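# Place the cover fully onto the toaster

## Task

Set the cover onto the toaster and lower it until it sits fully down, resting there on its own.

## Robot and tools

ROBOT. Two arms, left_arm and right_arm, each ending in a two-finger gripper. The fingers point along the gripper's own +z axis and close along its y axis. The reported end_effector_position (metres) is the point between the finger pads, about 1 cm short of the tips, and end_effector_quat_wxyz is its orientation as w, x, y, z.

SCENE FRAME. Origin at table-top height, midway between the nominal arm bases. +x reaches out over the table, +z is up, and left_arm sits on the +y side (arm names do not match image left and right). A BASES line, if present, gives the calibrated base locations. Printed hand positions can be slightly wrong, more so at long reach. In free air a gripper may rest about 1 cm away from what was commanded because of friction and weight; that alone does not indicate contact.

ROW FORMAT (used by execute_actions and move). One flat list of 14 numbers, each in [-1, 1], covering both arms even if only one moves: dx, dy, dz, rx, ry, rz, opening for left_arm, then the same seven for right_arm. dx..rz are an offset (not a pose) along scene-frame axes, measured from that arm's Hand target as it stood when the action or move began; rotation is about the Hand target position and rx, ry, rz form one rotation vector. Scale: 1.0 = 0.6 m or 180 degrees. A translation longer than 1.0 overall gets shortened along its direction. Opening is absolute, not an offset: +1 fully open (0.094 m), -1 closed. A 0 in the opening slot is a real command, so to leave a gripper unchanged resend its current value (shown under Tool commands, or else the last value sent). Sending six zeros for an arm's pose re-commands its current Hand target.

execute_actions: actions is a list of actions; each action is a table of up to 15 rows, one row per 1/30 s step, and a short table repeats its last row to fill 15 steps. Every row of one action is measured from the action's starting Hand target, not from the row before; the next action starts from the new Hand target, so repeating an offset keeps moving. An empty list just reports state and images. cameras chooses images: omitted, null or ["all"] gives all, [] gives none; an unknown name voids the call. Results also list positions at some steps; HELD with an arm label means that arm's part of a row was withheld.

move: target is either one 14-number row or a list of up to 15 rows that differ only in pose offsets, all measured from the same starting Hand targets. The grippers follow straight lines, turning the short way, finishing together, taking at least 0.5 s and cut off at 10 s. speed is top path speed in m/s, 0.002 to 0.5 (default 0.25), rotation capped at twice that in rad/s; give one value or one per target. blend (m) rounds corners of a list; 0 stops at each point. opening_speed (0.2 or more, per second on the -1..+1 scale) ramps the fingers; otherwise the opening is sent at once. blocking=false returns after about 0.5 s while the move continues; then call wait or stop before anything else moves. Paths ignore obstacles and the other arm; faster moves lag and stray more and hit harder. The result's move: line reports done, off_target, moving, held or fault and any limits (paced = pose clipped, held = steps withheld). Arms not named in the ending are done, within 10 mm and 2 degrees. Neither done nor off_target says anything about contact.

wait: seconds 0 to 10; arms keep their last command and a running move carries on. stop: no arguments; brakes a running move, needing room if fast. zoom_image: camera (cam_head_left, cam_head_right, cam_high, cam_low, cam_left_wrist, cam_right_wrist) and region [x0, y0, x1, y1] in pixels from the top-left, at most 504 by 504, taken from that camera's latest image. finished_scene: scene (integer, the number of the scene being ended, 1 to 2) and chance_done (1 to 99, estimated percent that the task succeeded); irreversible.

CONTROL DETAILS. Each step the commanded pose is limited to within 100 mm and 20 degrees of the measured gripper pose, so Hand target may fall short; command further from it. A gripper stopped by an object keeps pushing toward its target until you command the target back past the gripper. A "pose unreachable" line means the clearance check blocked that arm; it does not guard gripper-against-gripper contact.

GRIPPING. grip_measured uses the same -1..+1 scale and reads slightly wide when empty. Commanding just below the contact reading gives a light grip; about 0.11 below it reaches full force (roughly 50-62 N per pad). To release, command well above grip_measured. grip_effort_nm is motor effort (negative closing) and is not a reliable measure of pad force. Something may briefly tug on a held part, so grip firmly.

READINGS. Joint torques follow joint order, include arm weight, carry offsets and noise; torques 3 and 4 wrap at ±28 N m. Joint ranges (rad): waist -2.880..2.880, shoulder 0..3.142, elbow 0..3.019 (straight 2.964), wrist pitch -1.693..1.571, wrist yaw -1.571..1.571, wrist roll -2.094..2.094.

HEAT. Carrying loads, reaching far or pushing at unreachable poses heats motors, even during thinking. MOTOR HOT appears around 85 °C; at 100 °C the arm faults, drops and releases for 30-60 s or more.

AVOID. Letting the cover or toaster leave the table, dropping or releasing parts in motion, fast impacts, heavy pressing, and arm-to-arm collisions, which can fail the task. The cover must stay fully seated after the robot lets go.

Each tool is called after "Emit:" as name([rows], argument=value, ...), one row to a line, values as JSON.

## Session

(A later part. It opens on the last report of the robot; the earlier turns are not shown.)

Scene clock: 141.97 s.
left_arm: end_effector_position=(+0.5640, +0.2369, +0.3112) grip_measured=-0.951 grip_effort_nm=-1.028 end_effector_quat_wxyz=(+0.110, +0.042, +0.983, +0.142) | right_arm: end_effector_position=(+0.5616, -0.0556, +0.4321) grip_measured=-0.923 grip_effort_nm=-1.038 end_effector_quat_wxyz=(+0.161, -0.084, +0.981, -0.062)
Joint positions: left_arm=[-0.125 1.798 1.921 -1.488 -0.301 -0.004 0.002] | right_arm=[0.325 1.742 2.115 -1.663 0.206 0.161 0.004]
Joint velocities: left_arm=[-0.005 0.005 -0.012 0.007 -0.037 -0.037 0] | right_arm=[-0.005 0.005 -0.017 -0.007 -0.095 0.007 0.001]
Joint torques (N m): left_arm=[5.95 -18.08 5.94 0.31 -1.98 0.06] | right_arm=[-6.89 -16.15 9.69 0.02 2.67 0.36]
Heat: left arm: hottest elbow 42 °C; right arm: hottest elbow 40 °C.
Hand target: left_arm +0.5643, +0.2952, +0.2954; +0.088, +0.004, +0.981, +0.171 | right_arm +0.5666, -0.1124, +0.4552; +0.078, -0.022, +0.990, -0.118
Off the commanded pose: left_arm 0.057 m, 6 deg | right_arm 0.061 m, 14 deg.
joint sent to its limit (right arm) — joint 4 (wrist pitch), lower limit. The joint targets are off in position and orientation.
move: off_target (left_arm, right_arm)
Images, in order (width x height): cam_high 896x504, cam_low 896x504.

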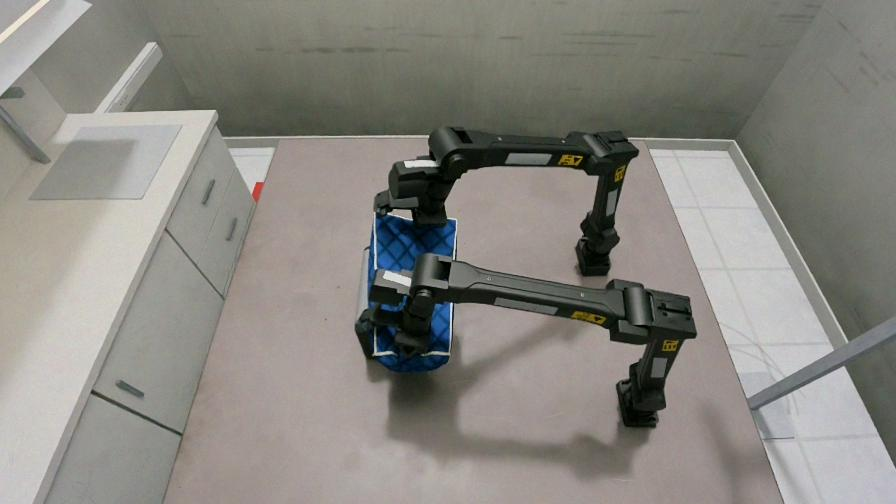

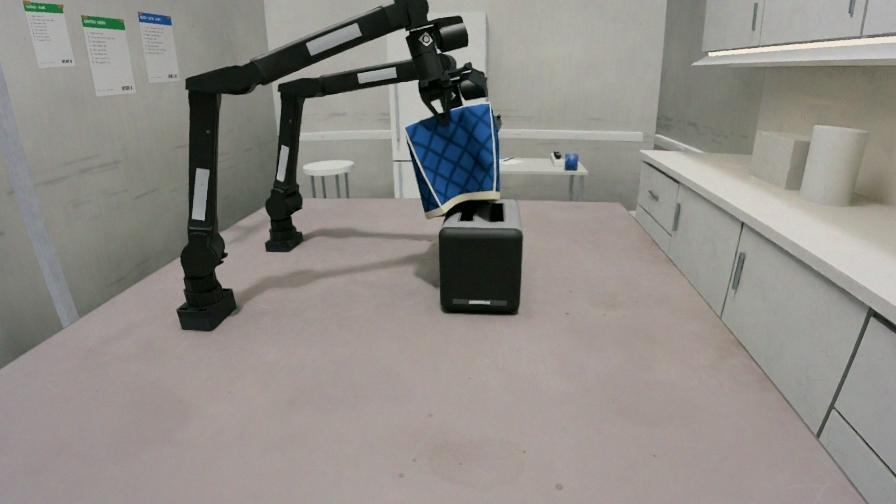

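Emit:
move([
  [0,0.0,0.15,0,0,0,-0.98,0,-0.0,0.03,0,0,0,-0.98],
  [0.1,0.0,0.15,0,0,0,-0.98,0.1,-0.0,0.03,0,0,0,-0.98],
  [0.1,0.02,-0.03,0,0,0,-0.98,0.1,-0.01,-0.02,0,0,0,-0.98],
], speed=0.12, cameras=["cam_low","cam_high"])

Emit:
zoom_image(camera="cam_high", region=[330, 160, 480, 390])

Emit:
zoom_image(camera="cam_low", region=[370, 80, 570, 260])

Scene clock: 151.20 s.
left_arm: end_effector_position=(+0.6237, +0.2332, +0.2887) grip_measured=-0.951 grip_effort_nm=-1.023 end_effector_quat_wxyz=(+0.106, +0.050, +0.983, +0.143) | right_arm: end_effector_position=(+0.6186, -0.0581, +0.4119) grip_measured=-0.923 grip_effort_nm=-1.038 end_effector_quat_wxyz=(+0.164, -0.073, +0.982, -0.065)
Joint positions: left_arm=[-0.119 1.984 2.139 -1.525 -0.297 0.018 0.002] | right_arm=[0.289 1.894 2.277 -1.663 0.206 0.147 0.004]
Joint velocities: left_arm=[-0.005 -0.005 -0.012 0.012 0.066 -0.037 0] | right_arm=[-0.015 0.015 0.002 -0.007 0.007 -0.051 -0.001]
Joint torques (N m): left_arm=[6.95 -21.83 6.04 0.49 -1.94 0.05] | right_arm=[-7 -18.08 11.23 0.08 2.54 0.08]
Heat: left arm: hottest elbow 42 °C; right arm: hottest elbow 40 °C.
Hand target: left_arm +0.6247, +0.3072, +0.2780; +0.088, +0.004, +0.981, +0.171 | right_arm +0.6262, -0.1183, +0.4424; +0.078, -0.022, +0.990, -0.119
Off the commanded pose: left_arm 0.075 m, 7 deg | right_arm 0.068 m, 13 deg.
joint sent to its limit (right arm) — joint 4 (wrist pitch), lower limit. The joint targets are off in position and orientation.
move: off_target (left_arm, right_arm)
Images, in order (width x height): cam_high 896x504, cam_low 896x504.

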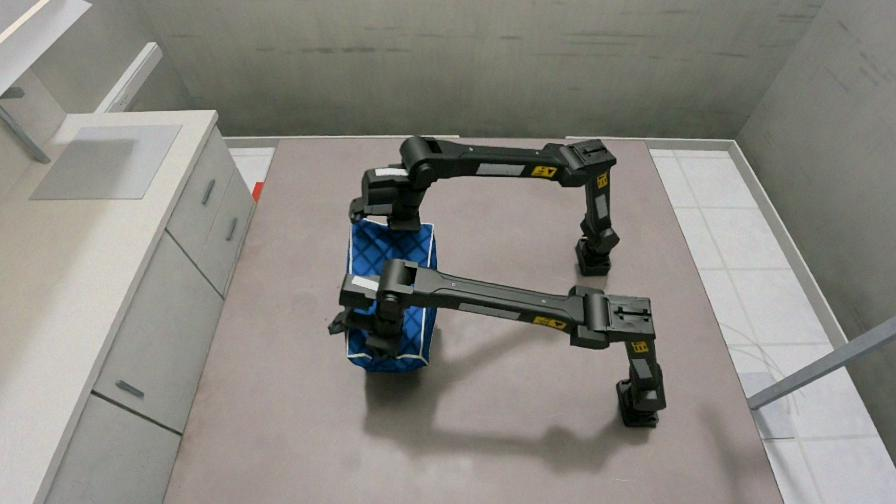

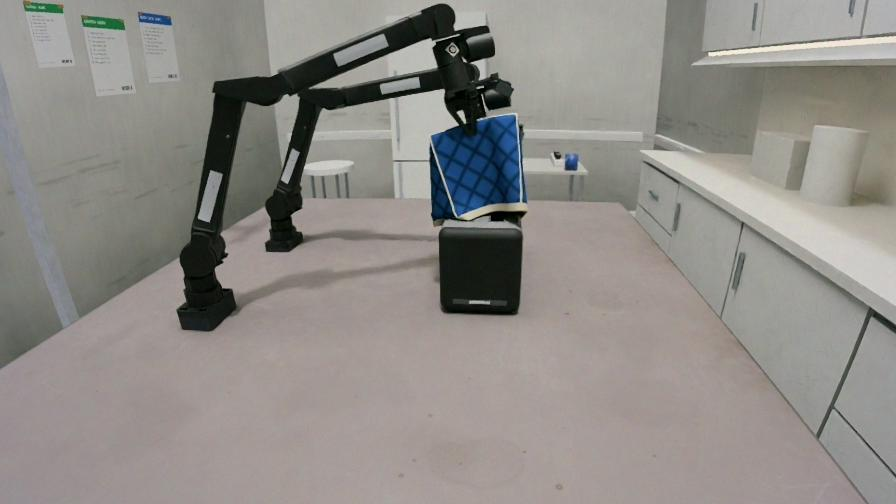

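Scaled by 2.191.

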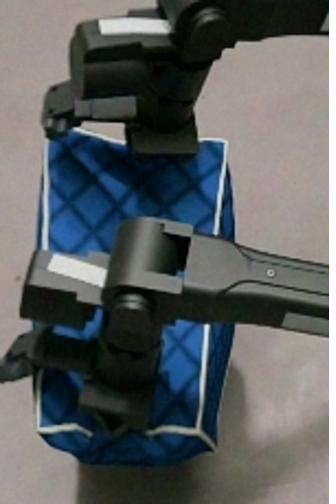

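Scaled by 2.520.

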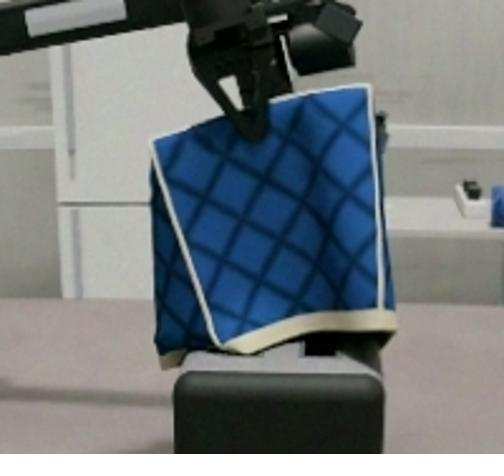

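Emit:
move([
  [0,-0.04,0.0,0,0,0,-0.98,-0.02,-0.08,0.06,0,0,0,-0.98],
  [0,-0.12,-0.02,0,0,0,-0.98,-0.04,-0.22,0.05,0,0,0,-0.98],
], speed=0.1, cameras=["cam_low","cam_head_left"])

Emit:
zoom_image(camera="cam_head_left", region=[380, 90, 600, 300])

Emit:
zoom_image(camera="cam_low", region=[370, 80, 570, 260])

Scene clock: 160.10 s.
left_arm: end_effector_position=(+0.6182, +0.1812, +0.2882) grip_measured=-0.951 grip_effort_nm=-1.033 end_effector_quat_wxyz=(+0.118, +0.038, +0.982, +0.141) | right_arm: end_effector_position=(+0.6190, -0.1159, +0.3980) grip_measured=-0.923 grip_effort_nm=-1.038 end_effector_quat_wxyz=(+0.135, -0.085, +0.984, -0.079)
Joint positions: left_arm=[-0.203 1.982 2.132 -1.525 -0.317 -0.088 0.002] | right_arm=[0.197 1.87 2.21 -1.663 0.196 0.037 0.004]
Joint velocities: left_arm=[-0.005 -0.005 0.007 0.012 -0.022 -0.022 0.001] | right_arm=[-0.005 -0.005 -0.012 0.017 -0.051 -0.081 0]
Joint torques (N m): left_arm=[5.54 -19.84 6.95 -0.4 -1.92 -0.03] | right_arm=[-9.7 -20.72 9.17 -0.02 2.42 0.02]
Heat: left arm: hottest elbow 41 °C; right arm: hottest elbow 40 °C.
Hand target: left_arm +0.6238, +0.2358, +0.2649; +0.087, +0.004, +0.981, +0.171 | right_arm +0.6089, -0.2026, +0.4467; +0.078, -0.022, +0.989, -0.121
Off the commanded pose: left_arm 0.059 m, 6 deg | right_arm 0.155 m, 11 deg; position clipped.
joint sent to its limit (right arm) — joint 4 (wrist pitch), lower limit. The joint targets are off in position and orientation.
move: off_target (left_arm, right_arm); limits=paced
Images, in order (width x height): cam_head_left 896x504, cam_low 896x504.

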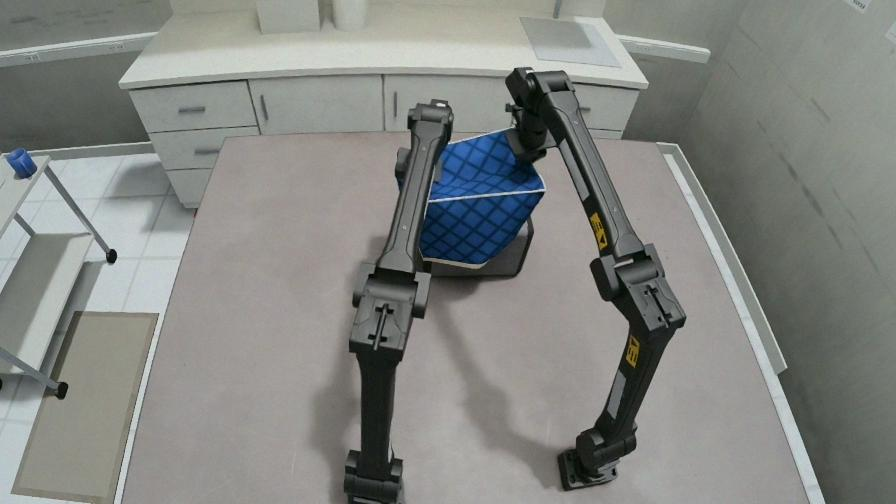

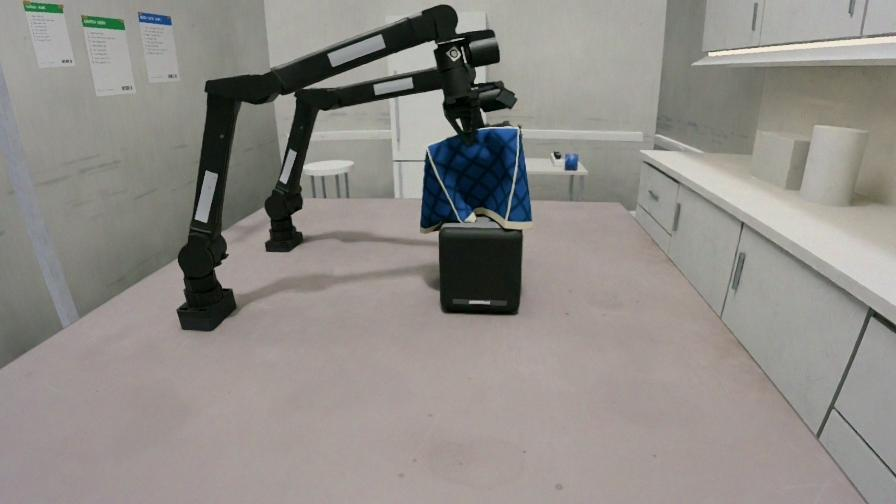

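Scaled by 2.291.

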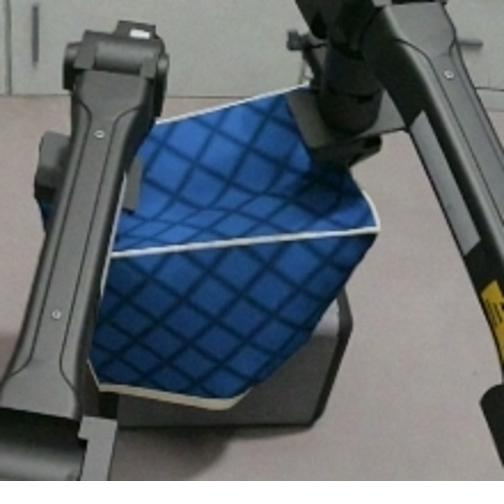

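Scaled by 2.520.

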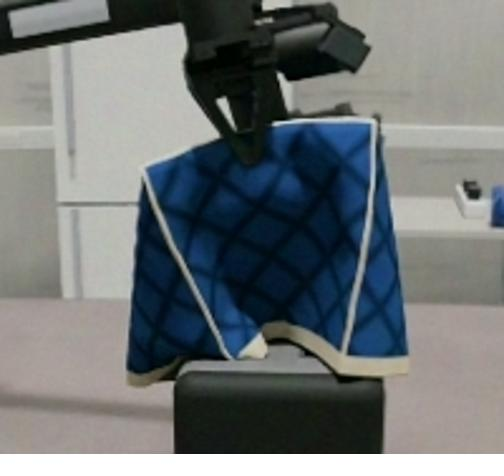

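Emit:
move([
  [0,0.02,0.1,0,0,0,-0.98,-0.01,0,0.09,0,0,0,-0.98],
  [0,-0.06,0.1,0,0,0,-0.98,-0.01,-0.08,0.1,0,0,0,-0.98],
  [0,-0.12,0.1,0,0,0,-0.98,-0.02,-0.14,0.08,0,0,0,-0.98],
], speed=0.1, cameras=["cam_low","cam_high","cam_head_left"])

Emit:
zoom_image(camera="cam_high", region=[330, 160, 480, 390])

Emit:
zoom_image(camera="cam_low", region=[370, 80, 570, 260])

Scene clock: 166.73 s.
left_arm: end_effector_position=(+0.6100, +0.1341, +0.3406) grip_measured=-0.951 grip_effort_nm=-1.028 end_effector_quat_wxyz=(+0.138, +0.031, +0.979, +0.145) | right_arm: end_effector_position=(+0.6118, -0.1664, +0.4258) grip_measured=-0.923 grip_effort_nm=-1.033 end_effector_quat_wxyz=(+0.148, -0.088, +0.982, -0.081)
Joint positions: left_arm=[-0.283 2.013 2.316 -1.668 -0.348 -0.178 0.002] | right_arm=[0.113 1.819 2.206 -1.667 0.179 -0.056 0.004]
Joint velocities: left_arm=[-0.005 -0.005 -0.002 0.017 0.007 0.051 -0.001] | right_arm=[0.005 -0.015 0.002 0.007 -0.037 -0.022 0]
Joint torques (N m): left_arm=[2.96 -18.43 9.06 -0.51 -1.36 -0.04] | right_arm=[-9.99 -19.19 10.92 0.24 2.61 0.02]
Heat: left arm: hottest elbow 41 °C; right arm: hottest elbow 40 °C.
Hand target: left_arm +0.6235, +0.1628, +0.3238; +0.086, +0.005, +0.981, +0.171 | right_arm +0.6018, -0.2527, +0.4758; +0.078, -0.022, +0.989, -0.122
Off the commanded pose: left_arm 0.036 m, 7 deg | right_arm 0.139 m, 12 deg; position clipped.
joint sent to its limit (left arm) — joint 4 (wrist pitch), lower limit. The joint targets are off in orientation, not in position.
joint sent to its limit (right arm) — joint 4 (wrist pitch), lower limit. The joint targets are off in position and orientation.
move: off_target (left_arm, right_arm); limits=paced
Images, in order (width x height): cam_head_left 896x504, cam_high 896x504, cam_low 896x504.

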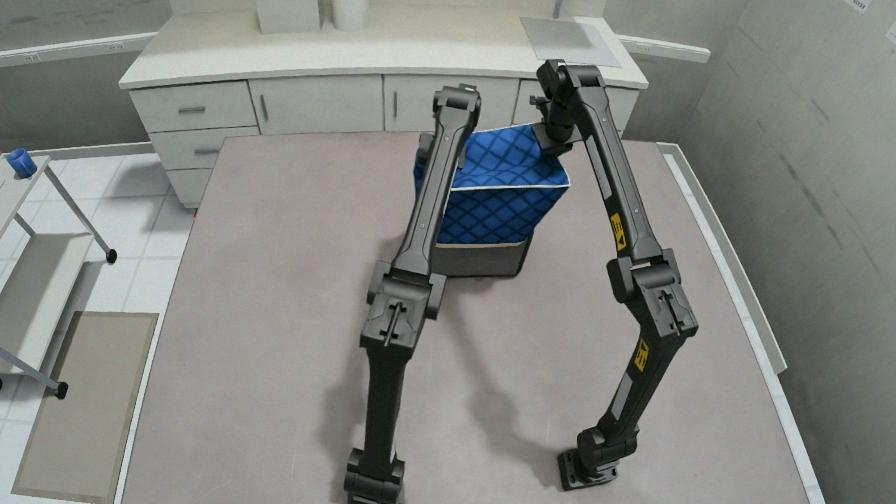

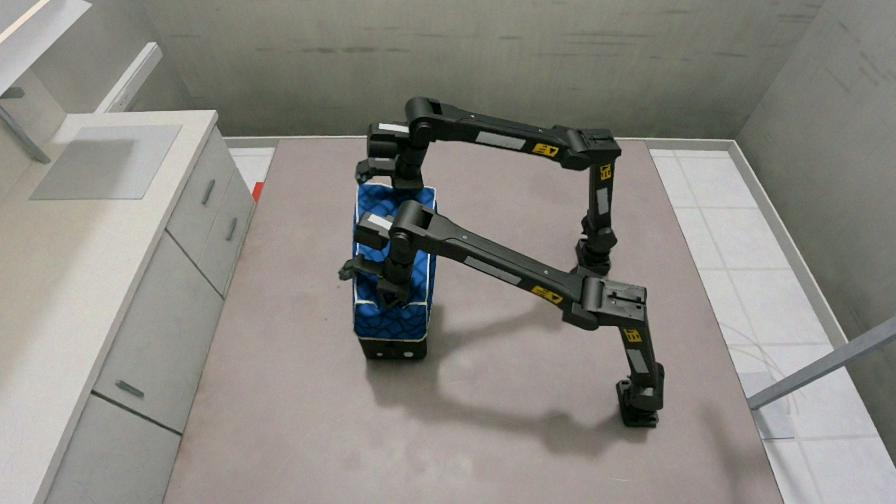

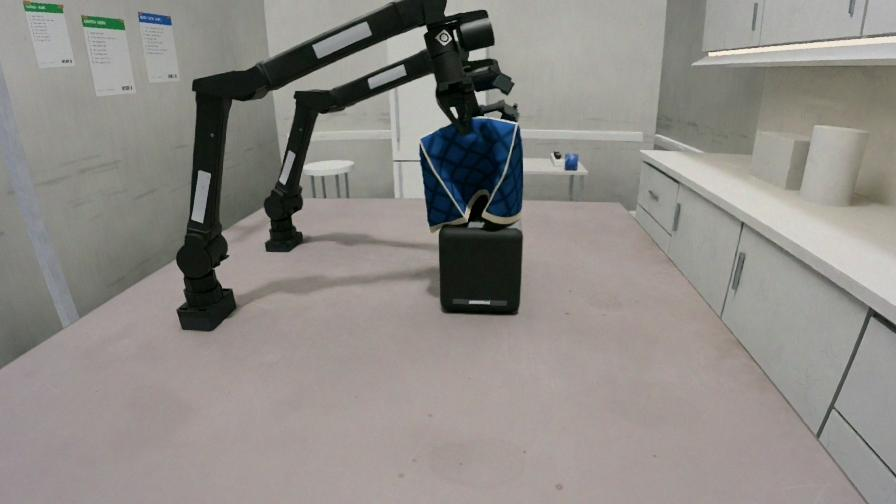

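Scaled by 2.191.

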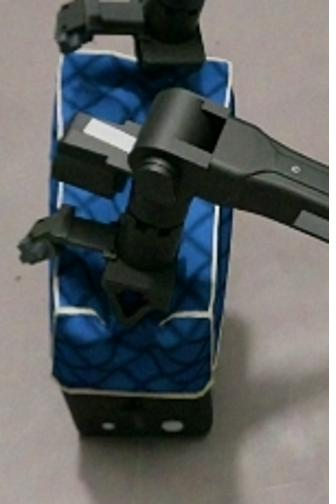

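Scaled by 2.520.

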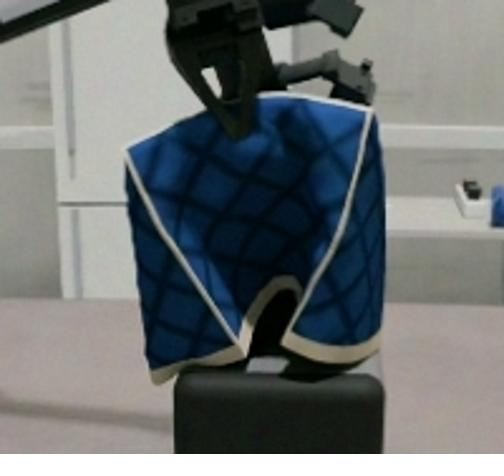

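Emit:
move([
  [0,0.0,0.02,0,0,0,-0.98,-0.0,0.1,0.1,0,0,0,-0.98],
  [0,0.02,0.0,0,0,0,-0.98,-0.0,0.06,0.15,0,0,0,-0.98],
  [0,0.0,0.0,0,0,0,-0.98,0.0,-0.02,0.12,0,0,0,-0.98],
], speed=0.1, cameras=["cam_low","cam_high"])

Emit:
zoom_image(camera="cam_high", region=[330, 160, 480, 390])

Emit:
zoom_image(camera="cam_low", region=[370, 80, 570, 260])

Scene clock: 174.03 s.
left_arm: end_effector_position=(+0.6105, +0.1370, +0.3431) grip_measured=-0.951 grip_effort_nm=-1.023 end_effector_quat_wxyz=(+0.140, +0.030, +0.978, +0.151) | right_arm: end_effector_position=(+0.6130, -0.1534, +0.4468) grip_measured=-0.923 grip_effort_nm=-1.038 end_effector_quat_wxyz=(+0.172, -0.087, +0.977, -0.085)
Joint positions: left_arm=[-0.282 2.013 2.321 -1.671 -0.362 -0.178 0.002] | right_arm=[0.139 1.818 2.255 -1.672 0.197 -0.035 0.004]
Joint velocities: left_arm=[-0.005 -0.015 0.012 -0.002 0.007 -0.007 -0.001] | right_arm=[-0.005 -0.015 -0.002 -0.002 -0.066 -0.007 0]
Joint torques (N m): left_arm=[2.96 -18.61 8.76 -0.38 -0.84 -0.06] | right_arm=[-8.64 -19.25 14.04 0.44 2.25 0.05]
Heat: left arm: hottest elbow 41 °C; right arm: hottest wrist yaw 41 °C.
Hand target: left_arm +0.6235, +0.1628, +0.3238; +0.086, +0.005, +0.981, +0.171 | right_arm +0.6062, -0.2275, +0.5143; +0.078, -0.022, +0.989, -0.121
Off the commanded pose: left_arm 0.035 m, 7 deg | right_arm 0.151 m, 14 deg; position clipped.
joint sent to its limit (left arm) — joint 4 (wrist pitch), lower limit. The joint targets are off in orientation, not in position.
joint sent to its limit (right arm) — joint 4 (wrist pitch), lower limit. The joint targets are off in position and orientation.
move: off_target (left_arm, right_arm); limits=paced
Images, in order (width x height): cam_high 896x504, cam_low 896x504.

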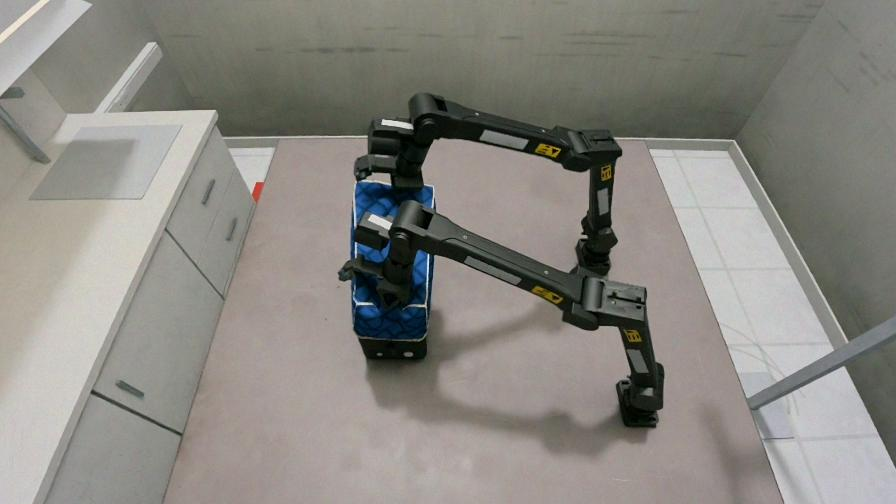

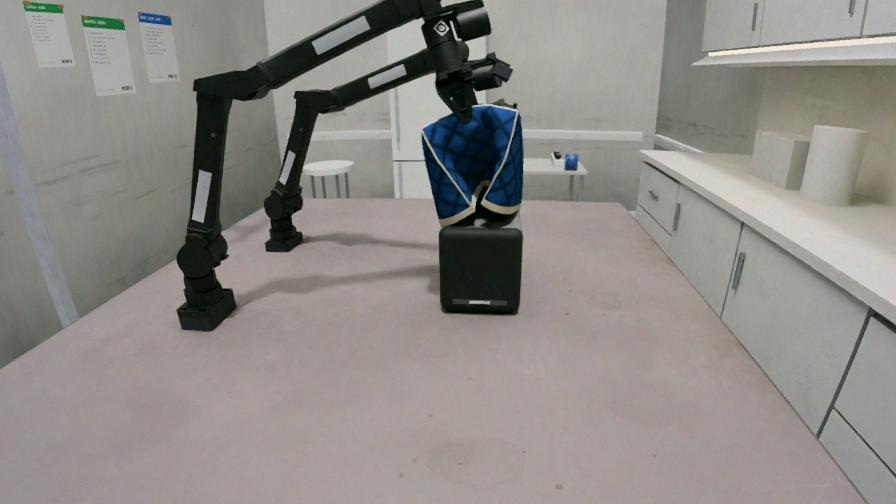

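Scaled by 2.191.

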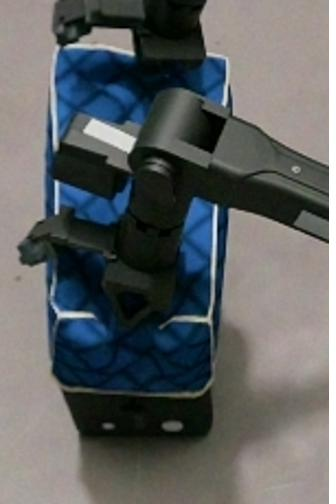

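Scaled by 2.520.

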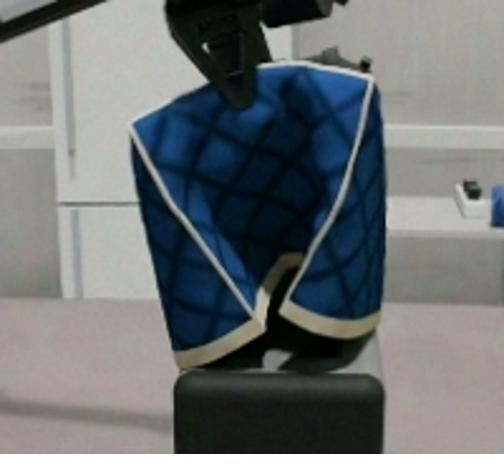

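Emit:
move([
  [0,-0.06,-0.06,0,0,0,-0.98,0.03,0.06,0.04,0.06,0,0,-0.98],
  [0,-0.1,-0.08,0,0,0,-0.98,0.05,-0.02,0.04,0.1,0,-0.1,-0.98],
], speed=0.1, cameras=["cam_low","cam_high"])

Emit:
zoom_image(camera="cam_high", region=[330, 160, 480, 390])

Emit:
zoom_image(camera="cam_low", region=[370, 80, 570, 260])

Scene clock: 183.87 s.
left_arm: end_effector_position=(+0.6128, +0.1085, +0.3236) grip_measured=-0.953 grip_effort_nm=-1.018 end_effector_quat_wxyz=(+0.141, -0.006, +0.978, +0.154) | right_arm: end_effector_position=(+0.6300, -0.1643, +0.4635) grip_measured=-0.924 grip_effort_nm=-1.043 end_effector_quat_wxyz=(+0.184, +0.082, +0.976, +0.076)
Joint positions: left_arm=[-0.328 2.051 2.329 -1.671 -0.383 -0.3 0.002] | right_arm=[0.039 1.856 2.352 -1.675 -0.09 0.261 0.004]
Joint velocities: left_arm=[-0.015 -0.024 -0.002 -0.007 -0.007 -0.022 0.001] | right_arm=[-0.005 -0.005 0.007 0.012 -0.139 0.022 0.001]
Joint torques (N m): left_arm=[-0.32 -17.14 7.47 -0.36 -0.24 0.08] | right_arm=[-8.64 -17.2 18.86 0.65 1.63 0.5]
Heat: left arm: hottest elbow 42 °C; right arm: hottest elbow 42 °C.
Hand target: left_arm +0.6230, +0.1038, +0.2749; +0.085, +0.004, +0.981, +0.172 | right_arm +0.6361, -0.2352, +0.5343; +0.061, +0.145, +0.987, +0.023
Off the commanded pose: left_arm 0.049 m, 7 deg | right_arm 0.106 m, 17 deg; position clipped.
joint sent to its limit (left arm) — joint 4 (wrist pitch), lower limit. The joint targets are off in position, not in orientation.
joint sent to its limit (right arm) — joint 4 (wrist pitch), lower limit. The joint targets are off in position and orientation.
move: off_target (left_arm, right_arm); limits=paced
Images, in order (width x height): cam_high 896x504, cam_low 896x504.

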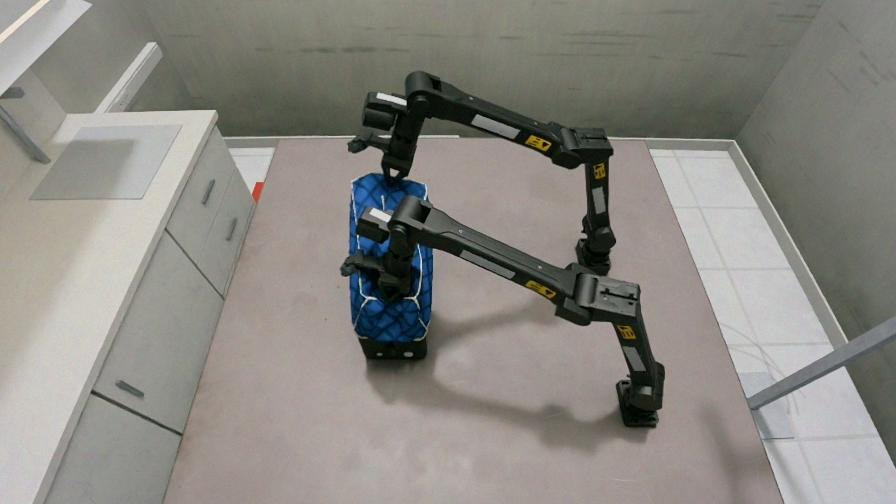

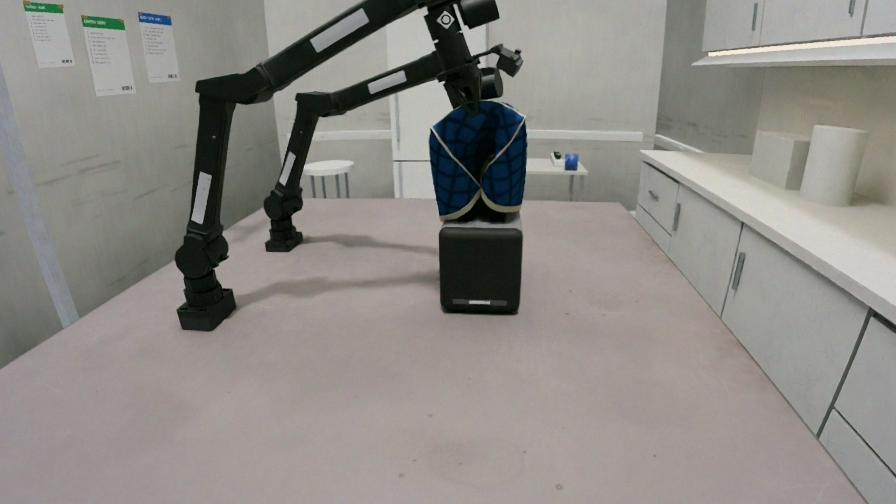

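Scaled by 2.191.

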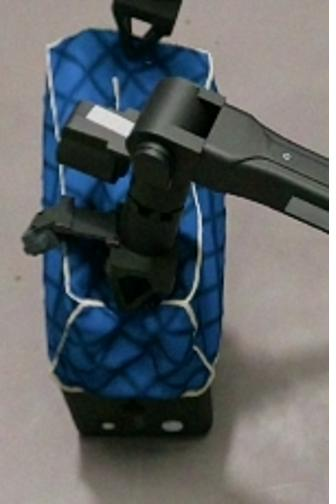

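Scaled by 2.520.

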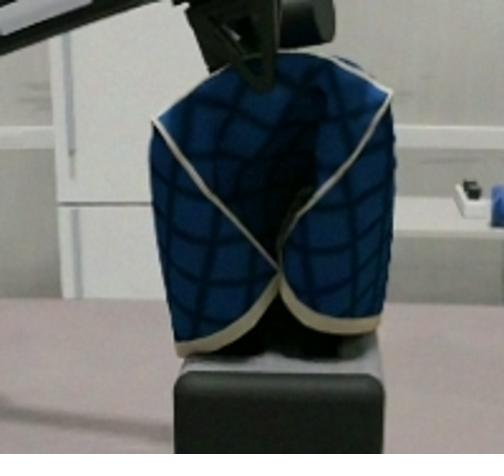

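Emit:
move([
  [0,0.05,0.15,0,0,0,-0.98,-0.02,0.1,0.0,-0.1,0,0.1,-0.98],
  [-0.02,0.1,0.32,0,0,0,-0.98,-0.02,0.04,-0.05,-0.1,0,0.1,-0.98],
], speed=0.12, cameras=["cam_low","cam_high"])

Emit:
zoom_image(camera="cam_high", region=[330, 160, 480, 390])

Emit:
zoom_image(camera="cam_low", region=[370, 60, 570, 260])

Scene clock: 194.47 s.
left_arm: end_effector_position=(+0.6146, +0.1251, +0.4275) grip_measured=-0.953 grip_effort_nm=-1.023 end_effector_quat_wxyz=(+0.225, +0.052, +0.963, +0.142) | right_arm: end_effector_position=(+0.6307, -0.1732, +0.4701) grip_measured=-0.924 grip_effort_nm=-1.038 end_effector_quat_wxyz=(+0.203, -0.061, +0.972, -0.104)
Joint positions: left_arm=[-0.302 1.992 2.489 -1.676 -0.379 -0.112 0.002] | right_arm=[0.115 1.856 2.358 -1.675 0.239 -0.023 0.004]
Joint velocities: left_arm=[-0.015 0.005 -0.007 -0.012 0.007 0.007 0] | right_arm=[-0.005 0.015 -0.012 0.017 -0.007 0.022 0]
Joint torques (N m): left_arm=[3.14 -24.53 9.99 0.02 -0.93 0.24] | right_arm=[-5.19 -17.49 10.99 0.69 1.06 0]
Heat: left arm: hottest elbow 42 °C; right arm: hottest elbow 44 °C.
Hand target: left_arm +0.6119, +0.1608, +0.4677; +0.087, +0.007, +0.982, +0.170 | right_arm +0.6237, -0.2115, +0.5043; +0.079, -0.022, +0.989, -0.121
Off the commanded pose: left_arm 0.055 m, 17 deg | right_arm 0.052 m, 15 deg.
joint sent to its limit (left arm) — joint 4 (wrist pitch), lower limit. The joint targets are off in position and orientation.
joint sent to its limit (right arm) — joint 4 (wrist pitch), lower limit. The joint targets are off in orientation, not in position.
move: off_target (left_arm, right_arm)
Images, in order (width x height): cam_high 896x504, cam_low 896x504.

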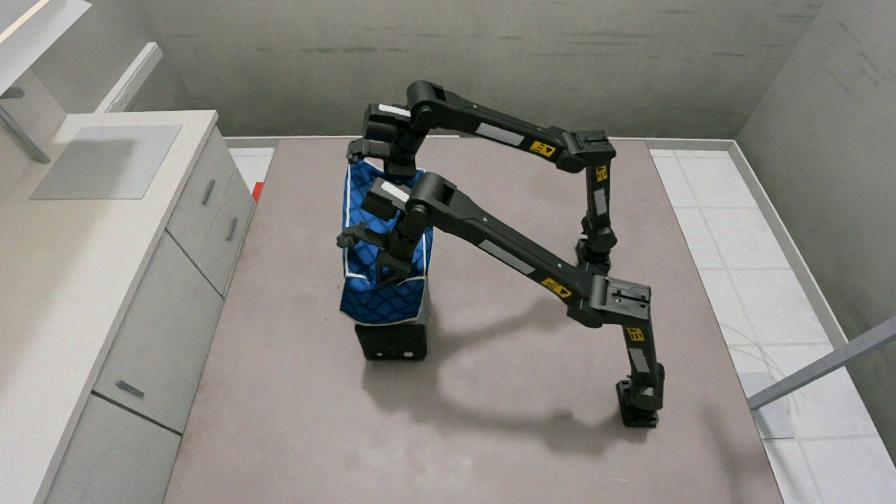

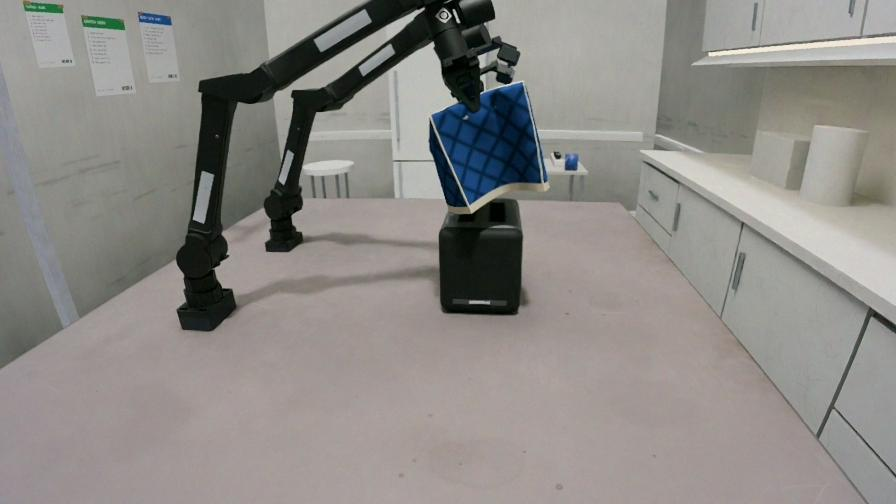

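Scaled by 2.191.

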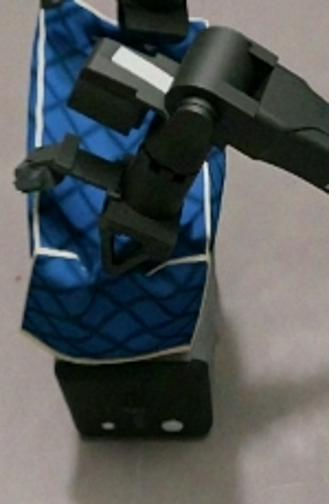

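Scaled by 2.520.

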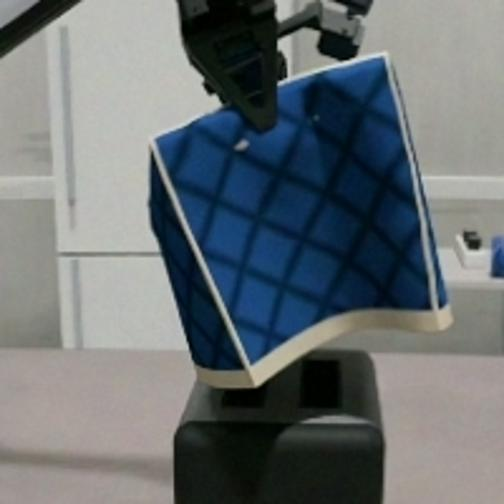

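Emit:
move([
  [-0.05,0.08,-0.03,0,0,0,-0.98,-0.05,-0.03,-0.03,0,0,0,-0.98],
  [-0.02,0.1,-0.12,0,0,0,-0.98,-0.04,-0.1,-0.15,0,0,0,-0.98],
  [-0.02,0.11,-0.2,0,0,0,-0.98,-0.04,-0.1,-0.24,0,0,0,-0.98],
], speed=0.1, cameras=["cam_low","cam_high","cam_head_left"])

Emit:
zoom_image(camera="cam_high", region=[330, 160, 480, 390])

Emit:
zoom_image(camera="cam_low", region=[370, 90, 570, 290])

Scene clock: 203.37 s.
left_arm: end_effector_position=(+0.5803, +0.1359, +0.3630) grip_measured=-0.953 grip_effort_nm=-1.028 end_effector_quat_wxyz=(+0.132, +0.071, +0.980, +0.127) | right_arm: end_effector_position=(+0.5961, -0.1822, +0.3699) grip_measured=-0.924 grip_effort_nm=-1.033 end_effector_quat_wxyz=(+0.098, -0.085, +0.988, -0.081)
Joint positions: left_arm=[-0.282 1.92 2.238 -1.673 -0.302 -0.1 0.002] | right_arm=[0.088 1.786 2.023 -1.616 0.169 -0.064 0.004]
Joint velocities: left_arm=[0.005 0.015 0.012 -0.017 -0.139 -0.007 -0.001] | right_arm=[-0.005 -0.015 -0.022 -0.022 -0.022 -0.022 -0.001]
Joint torques (N m): left_arm=[9.47 -19.9 6.78 -0.2 -2.48 -0.01] | right_arm=[-10.87 -14.62 6.95 0.31 2.91 0.15]
Heat: left arm: hottest elbow 43 °C; right arm: hottest elbow 44 °C.
Hand target: left_arm +0.5996, +0.2288, +0.3486; +0.087, +0.005, +0.981, +0.171 | right_arm +0.5980, -0.2718, +0.3597; +0.079, -0.023, +0.989, -0.123
Off the commanded pose: left_arm 0.094 m, 10 deg | right_arm 0.090 m, 9 deg.
joint sent to its limit (left arm) — joint 4 (wrist pitch), lower limit. The joint targets are off in position, not in orientation.
move: off_target (left_arm, right_arm)
Images, in order (width x height): cam_head_left 896x504, cam_high 896x504, cam_low 896x504.

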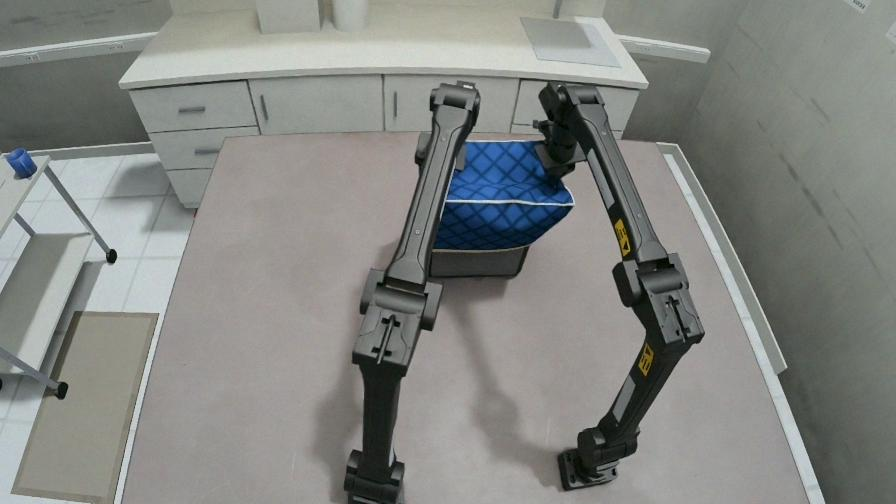

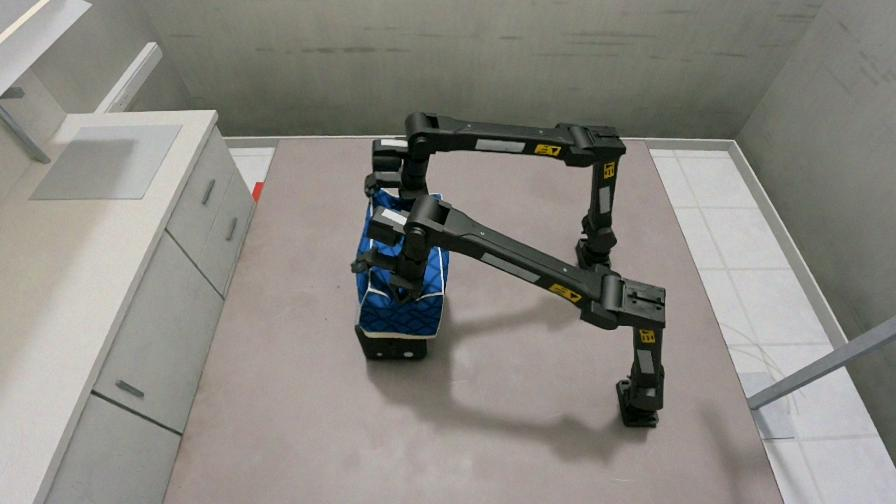

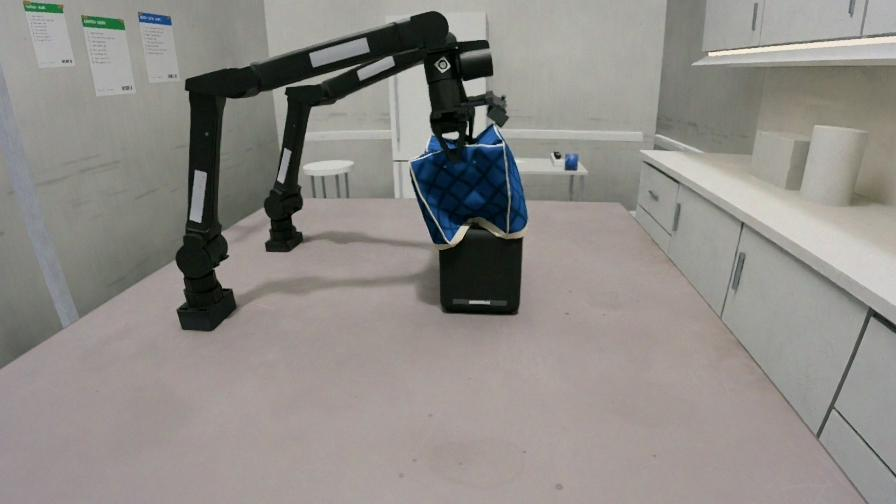

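Scaled by 2.191.

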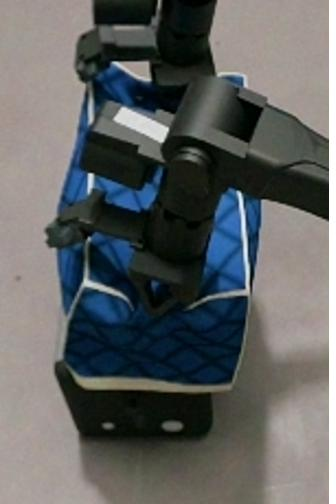

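Scaled by 2.520.

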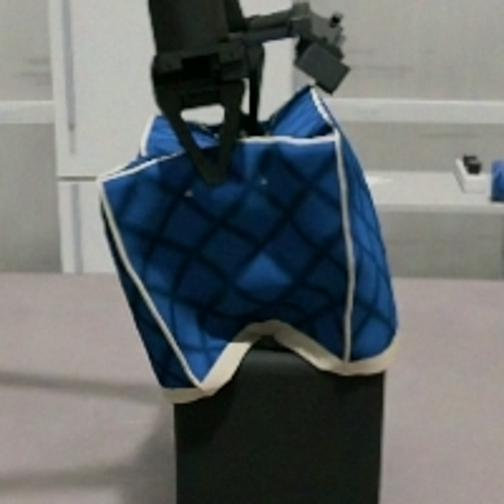

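Emit:
move([
  [0.0,0.0,0.0,0,0,0,-0.98,0.02,-0.06,-0.06,-0.05,0,0,-0.98],
  [0.0,-0.03,0.0,0,0,0,-0.98,0.02,-0.08,-0.15,-0.05,0,0,-0.98],
], speed=0.1, cameras=["cam_low","cam_high"])

Emit:
zoom_image(camera="cam_high", region=[330, 160, 480, 390])

Emit:
zoom_image(camera="cam_low", region=[370, 90, 570, 290])

Scene clock: 210.13 s.
left_arm: end_effector_position=(+0.5811, +0.1207, +0.3486) grip_measured=-0.953 grip_effort_nm=-1.023 end_effector_quat_wxyz=(+0.126, +0.069, +0.983, +0.117) | right_arm: end_effector_position=(+0.6085, -0.2000, +0.3236) grip_measured=-0.924 grip_effort_nm=-1.023 end_effector_quat_wxyz=(+0.131, -0.084, +0.976, -0.152)
Joint positions: left_arm=[-0.3 1.933 2.222 -1.66 -0.284 -0.125 0.002] | right_arm=[0.097 1.748 1.823 -1.389 0.315 -0.079 0.004]
Joint velocities: left_arm=[0.005 -0.015 -0.007 -0.012 0.022 0.007 0.001] | right_arm=[0.005 -0.005 0.002 -0.007 -0.007 -0.037 0]
Joint torques (N m): left_arm=[8.64 -20.25 8.09 -0.65 -3.32 -0.03] | right_arm=[-10.7 -11.52 5.44 0.35 3.24 0.12]
Heat: left arm: hottest elbow 42 °C; right arm: hottest elbow 43 °C.
Hand target: left_arm +0.5993, +0.2108, +0.3481; +0.086, +0.005, +0.981, +0.171 | right_arm +0.6086, -0.2914, +0.2824; +0.077, -0.028, +0.976, -0.200
Off the commanded pose: left_arm 0.092 m, 11 deg | right_arm 0.131 m, 10 deg; position clipped.
joint sent to its limit (left arm) — joint 4 (wrist pitch), lower limit. The joint targets are off in position and orientation.
move: off_target (left_arm, right_arm); limits=paced
Images, in order (width x height): cam_high 896x504, cam_low 896x504.

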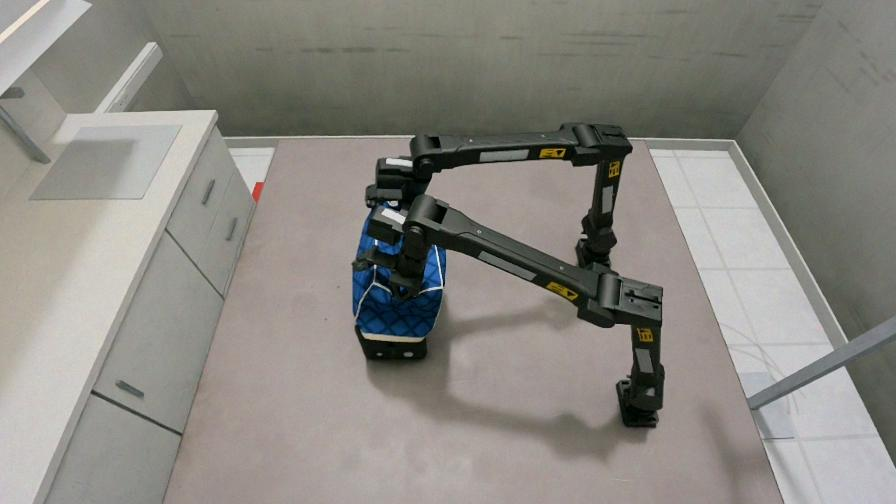

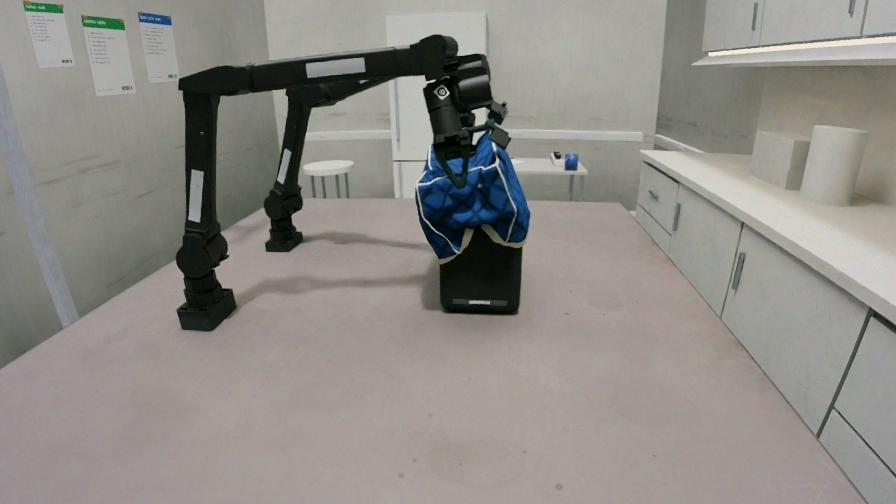

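Scaled by 2.191.

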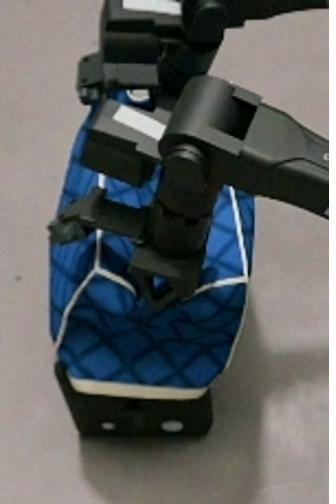

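Scaled by 2.520.

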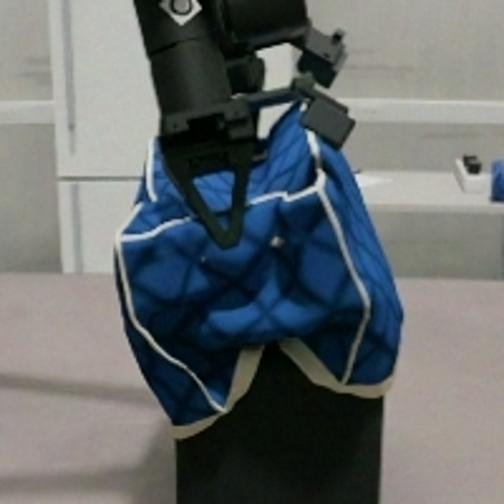

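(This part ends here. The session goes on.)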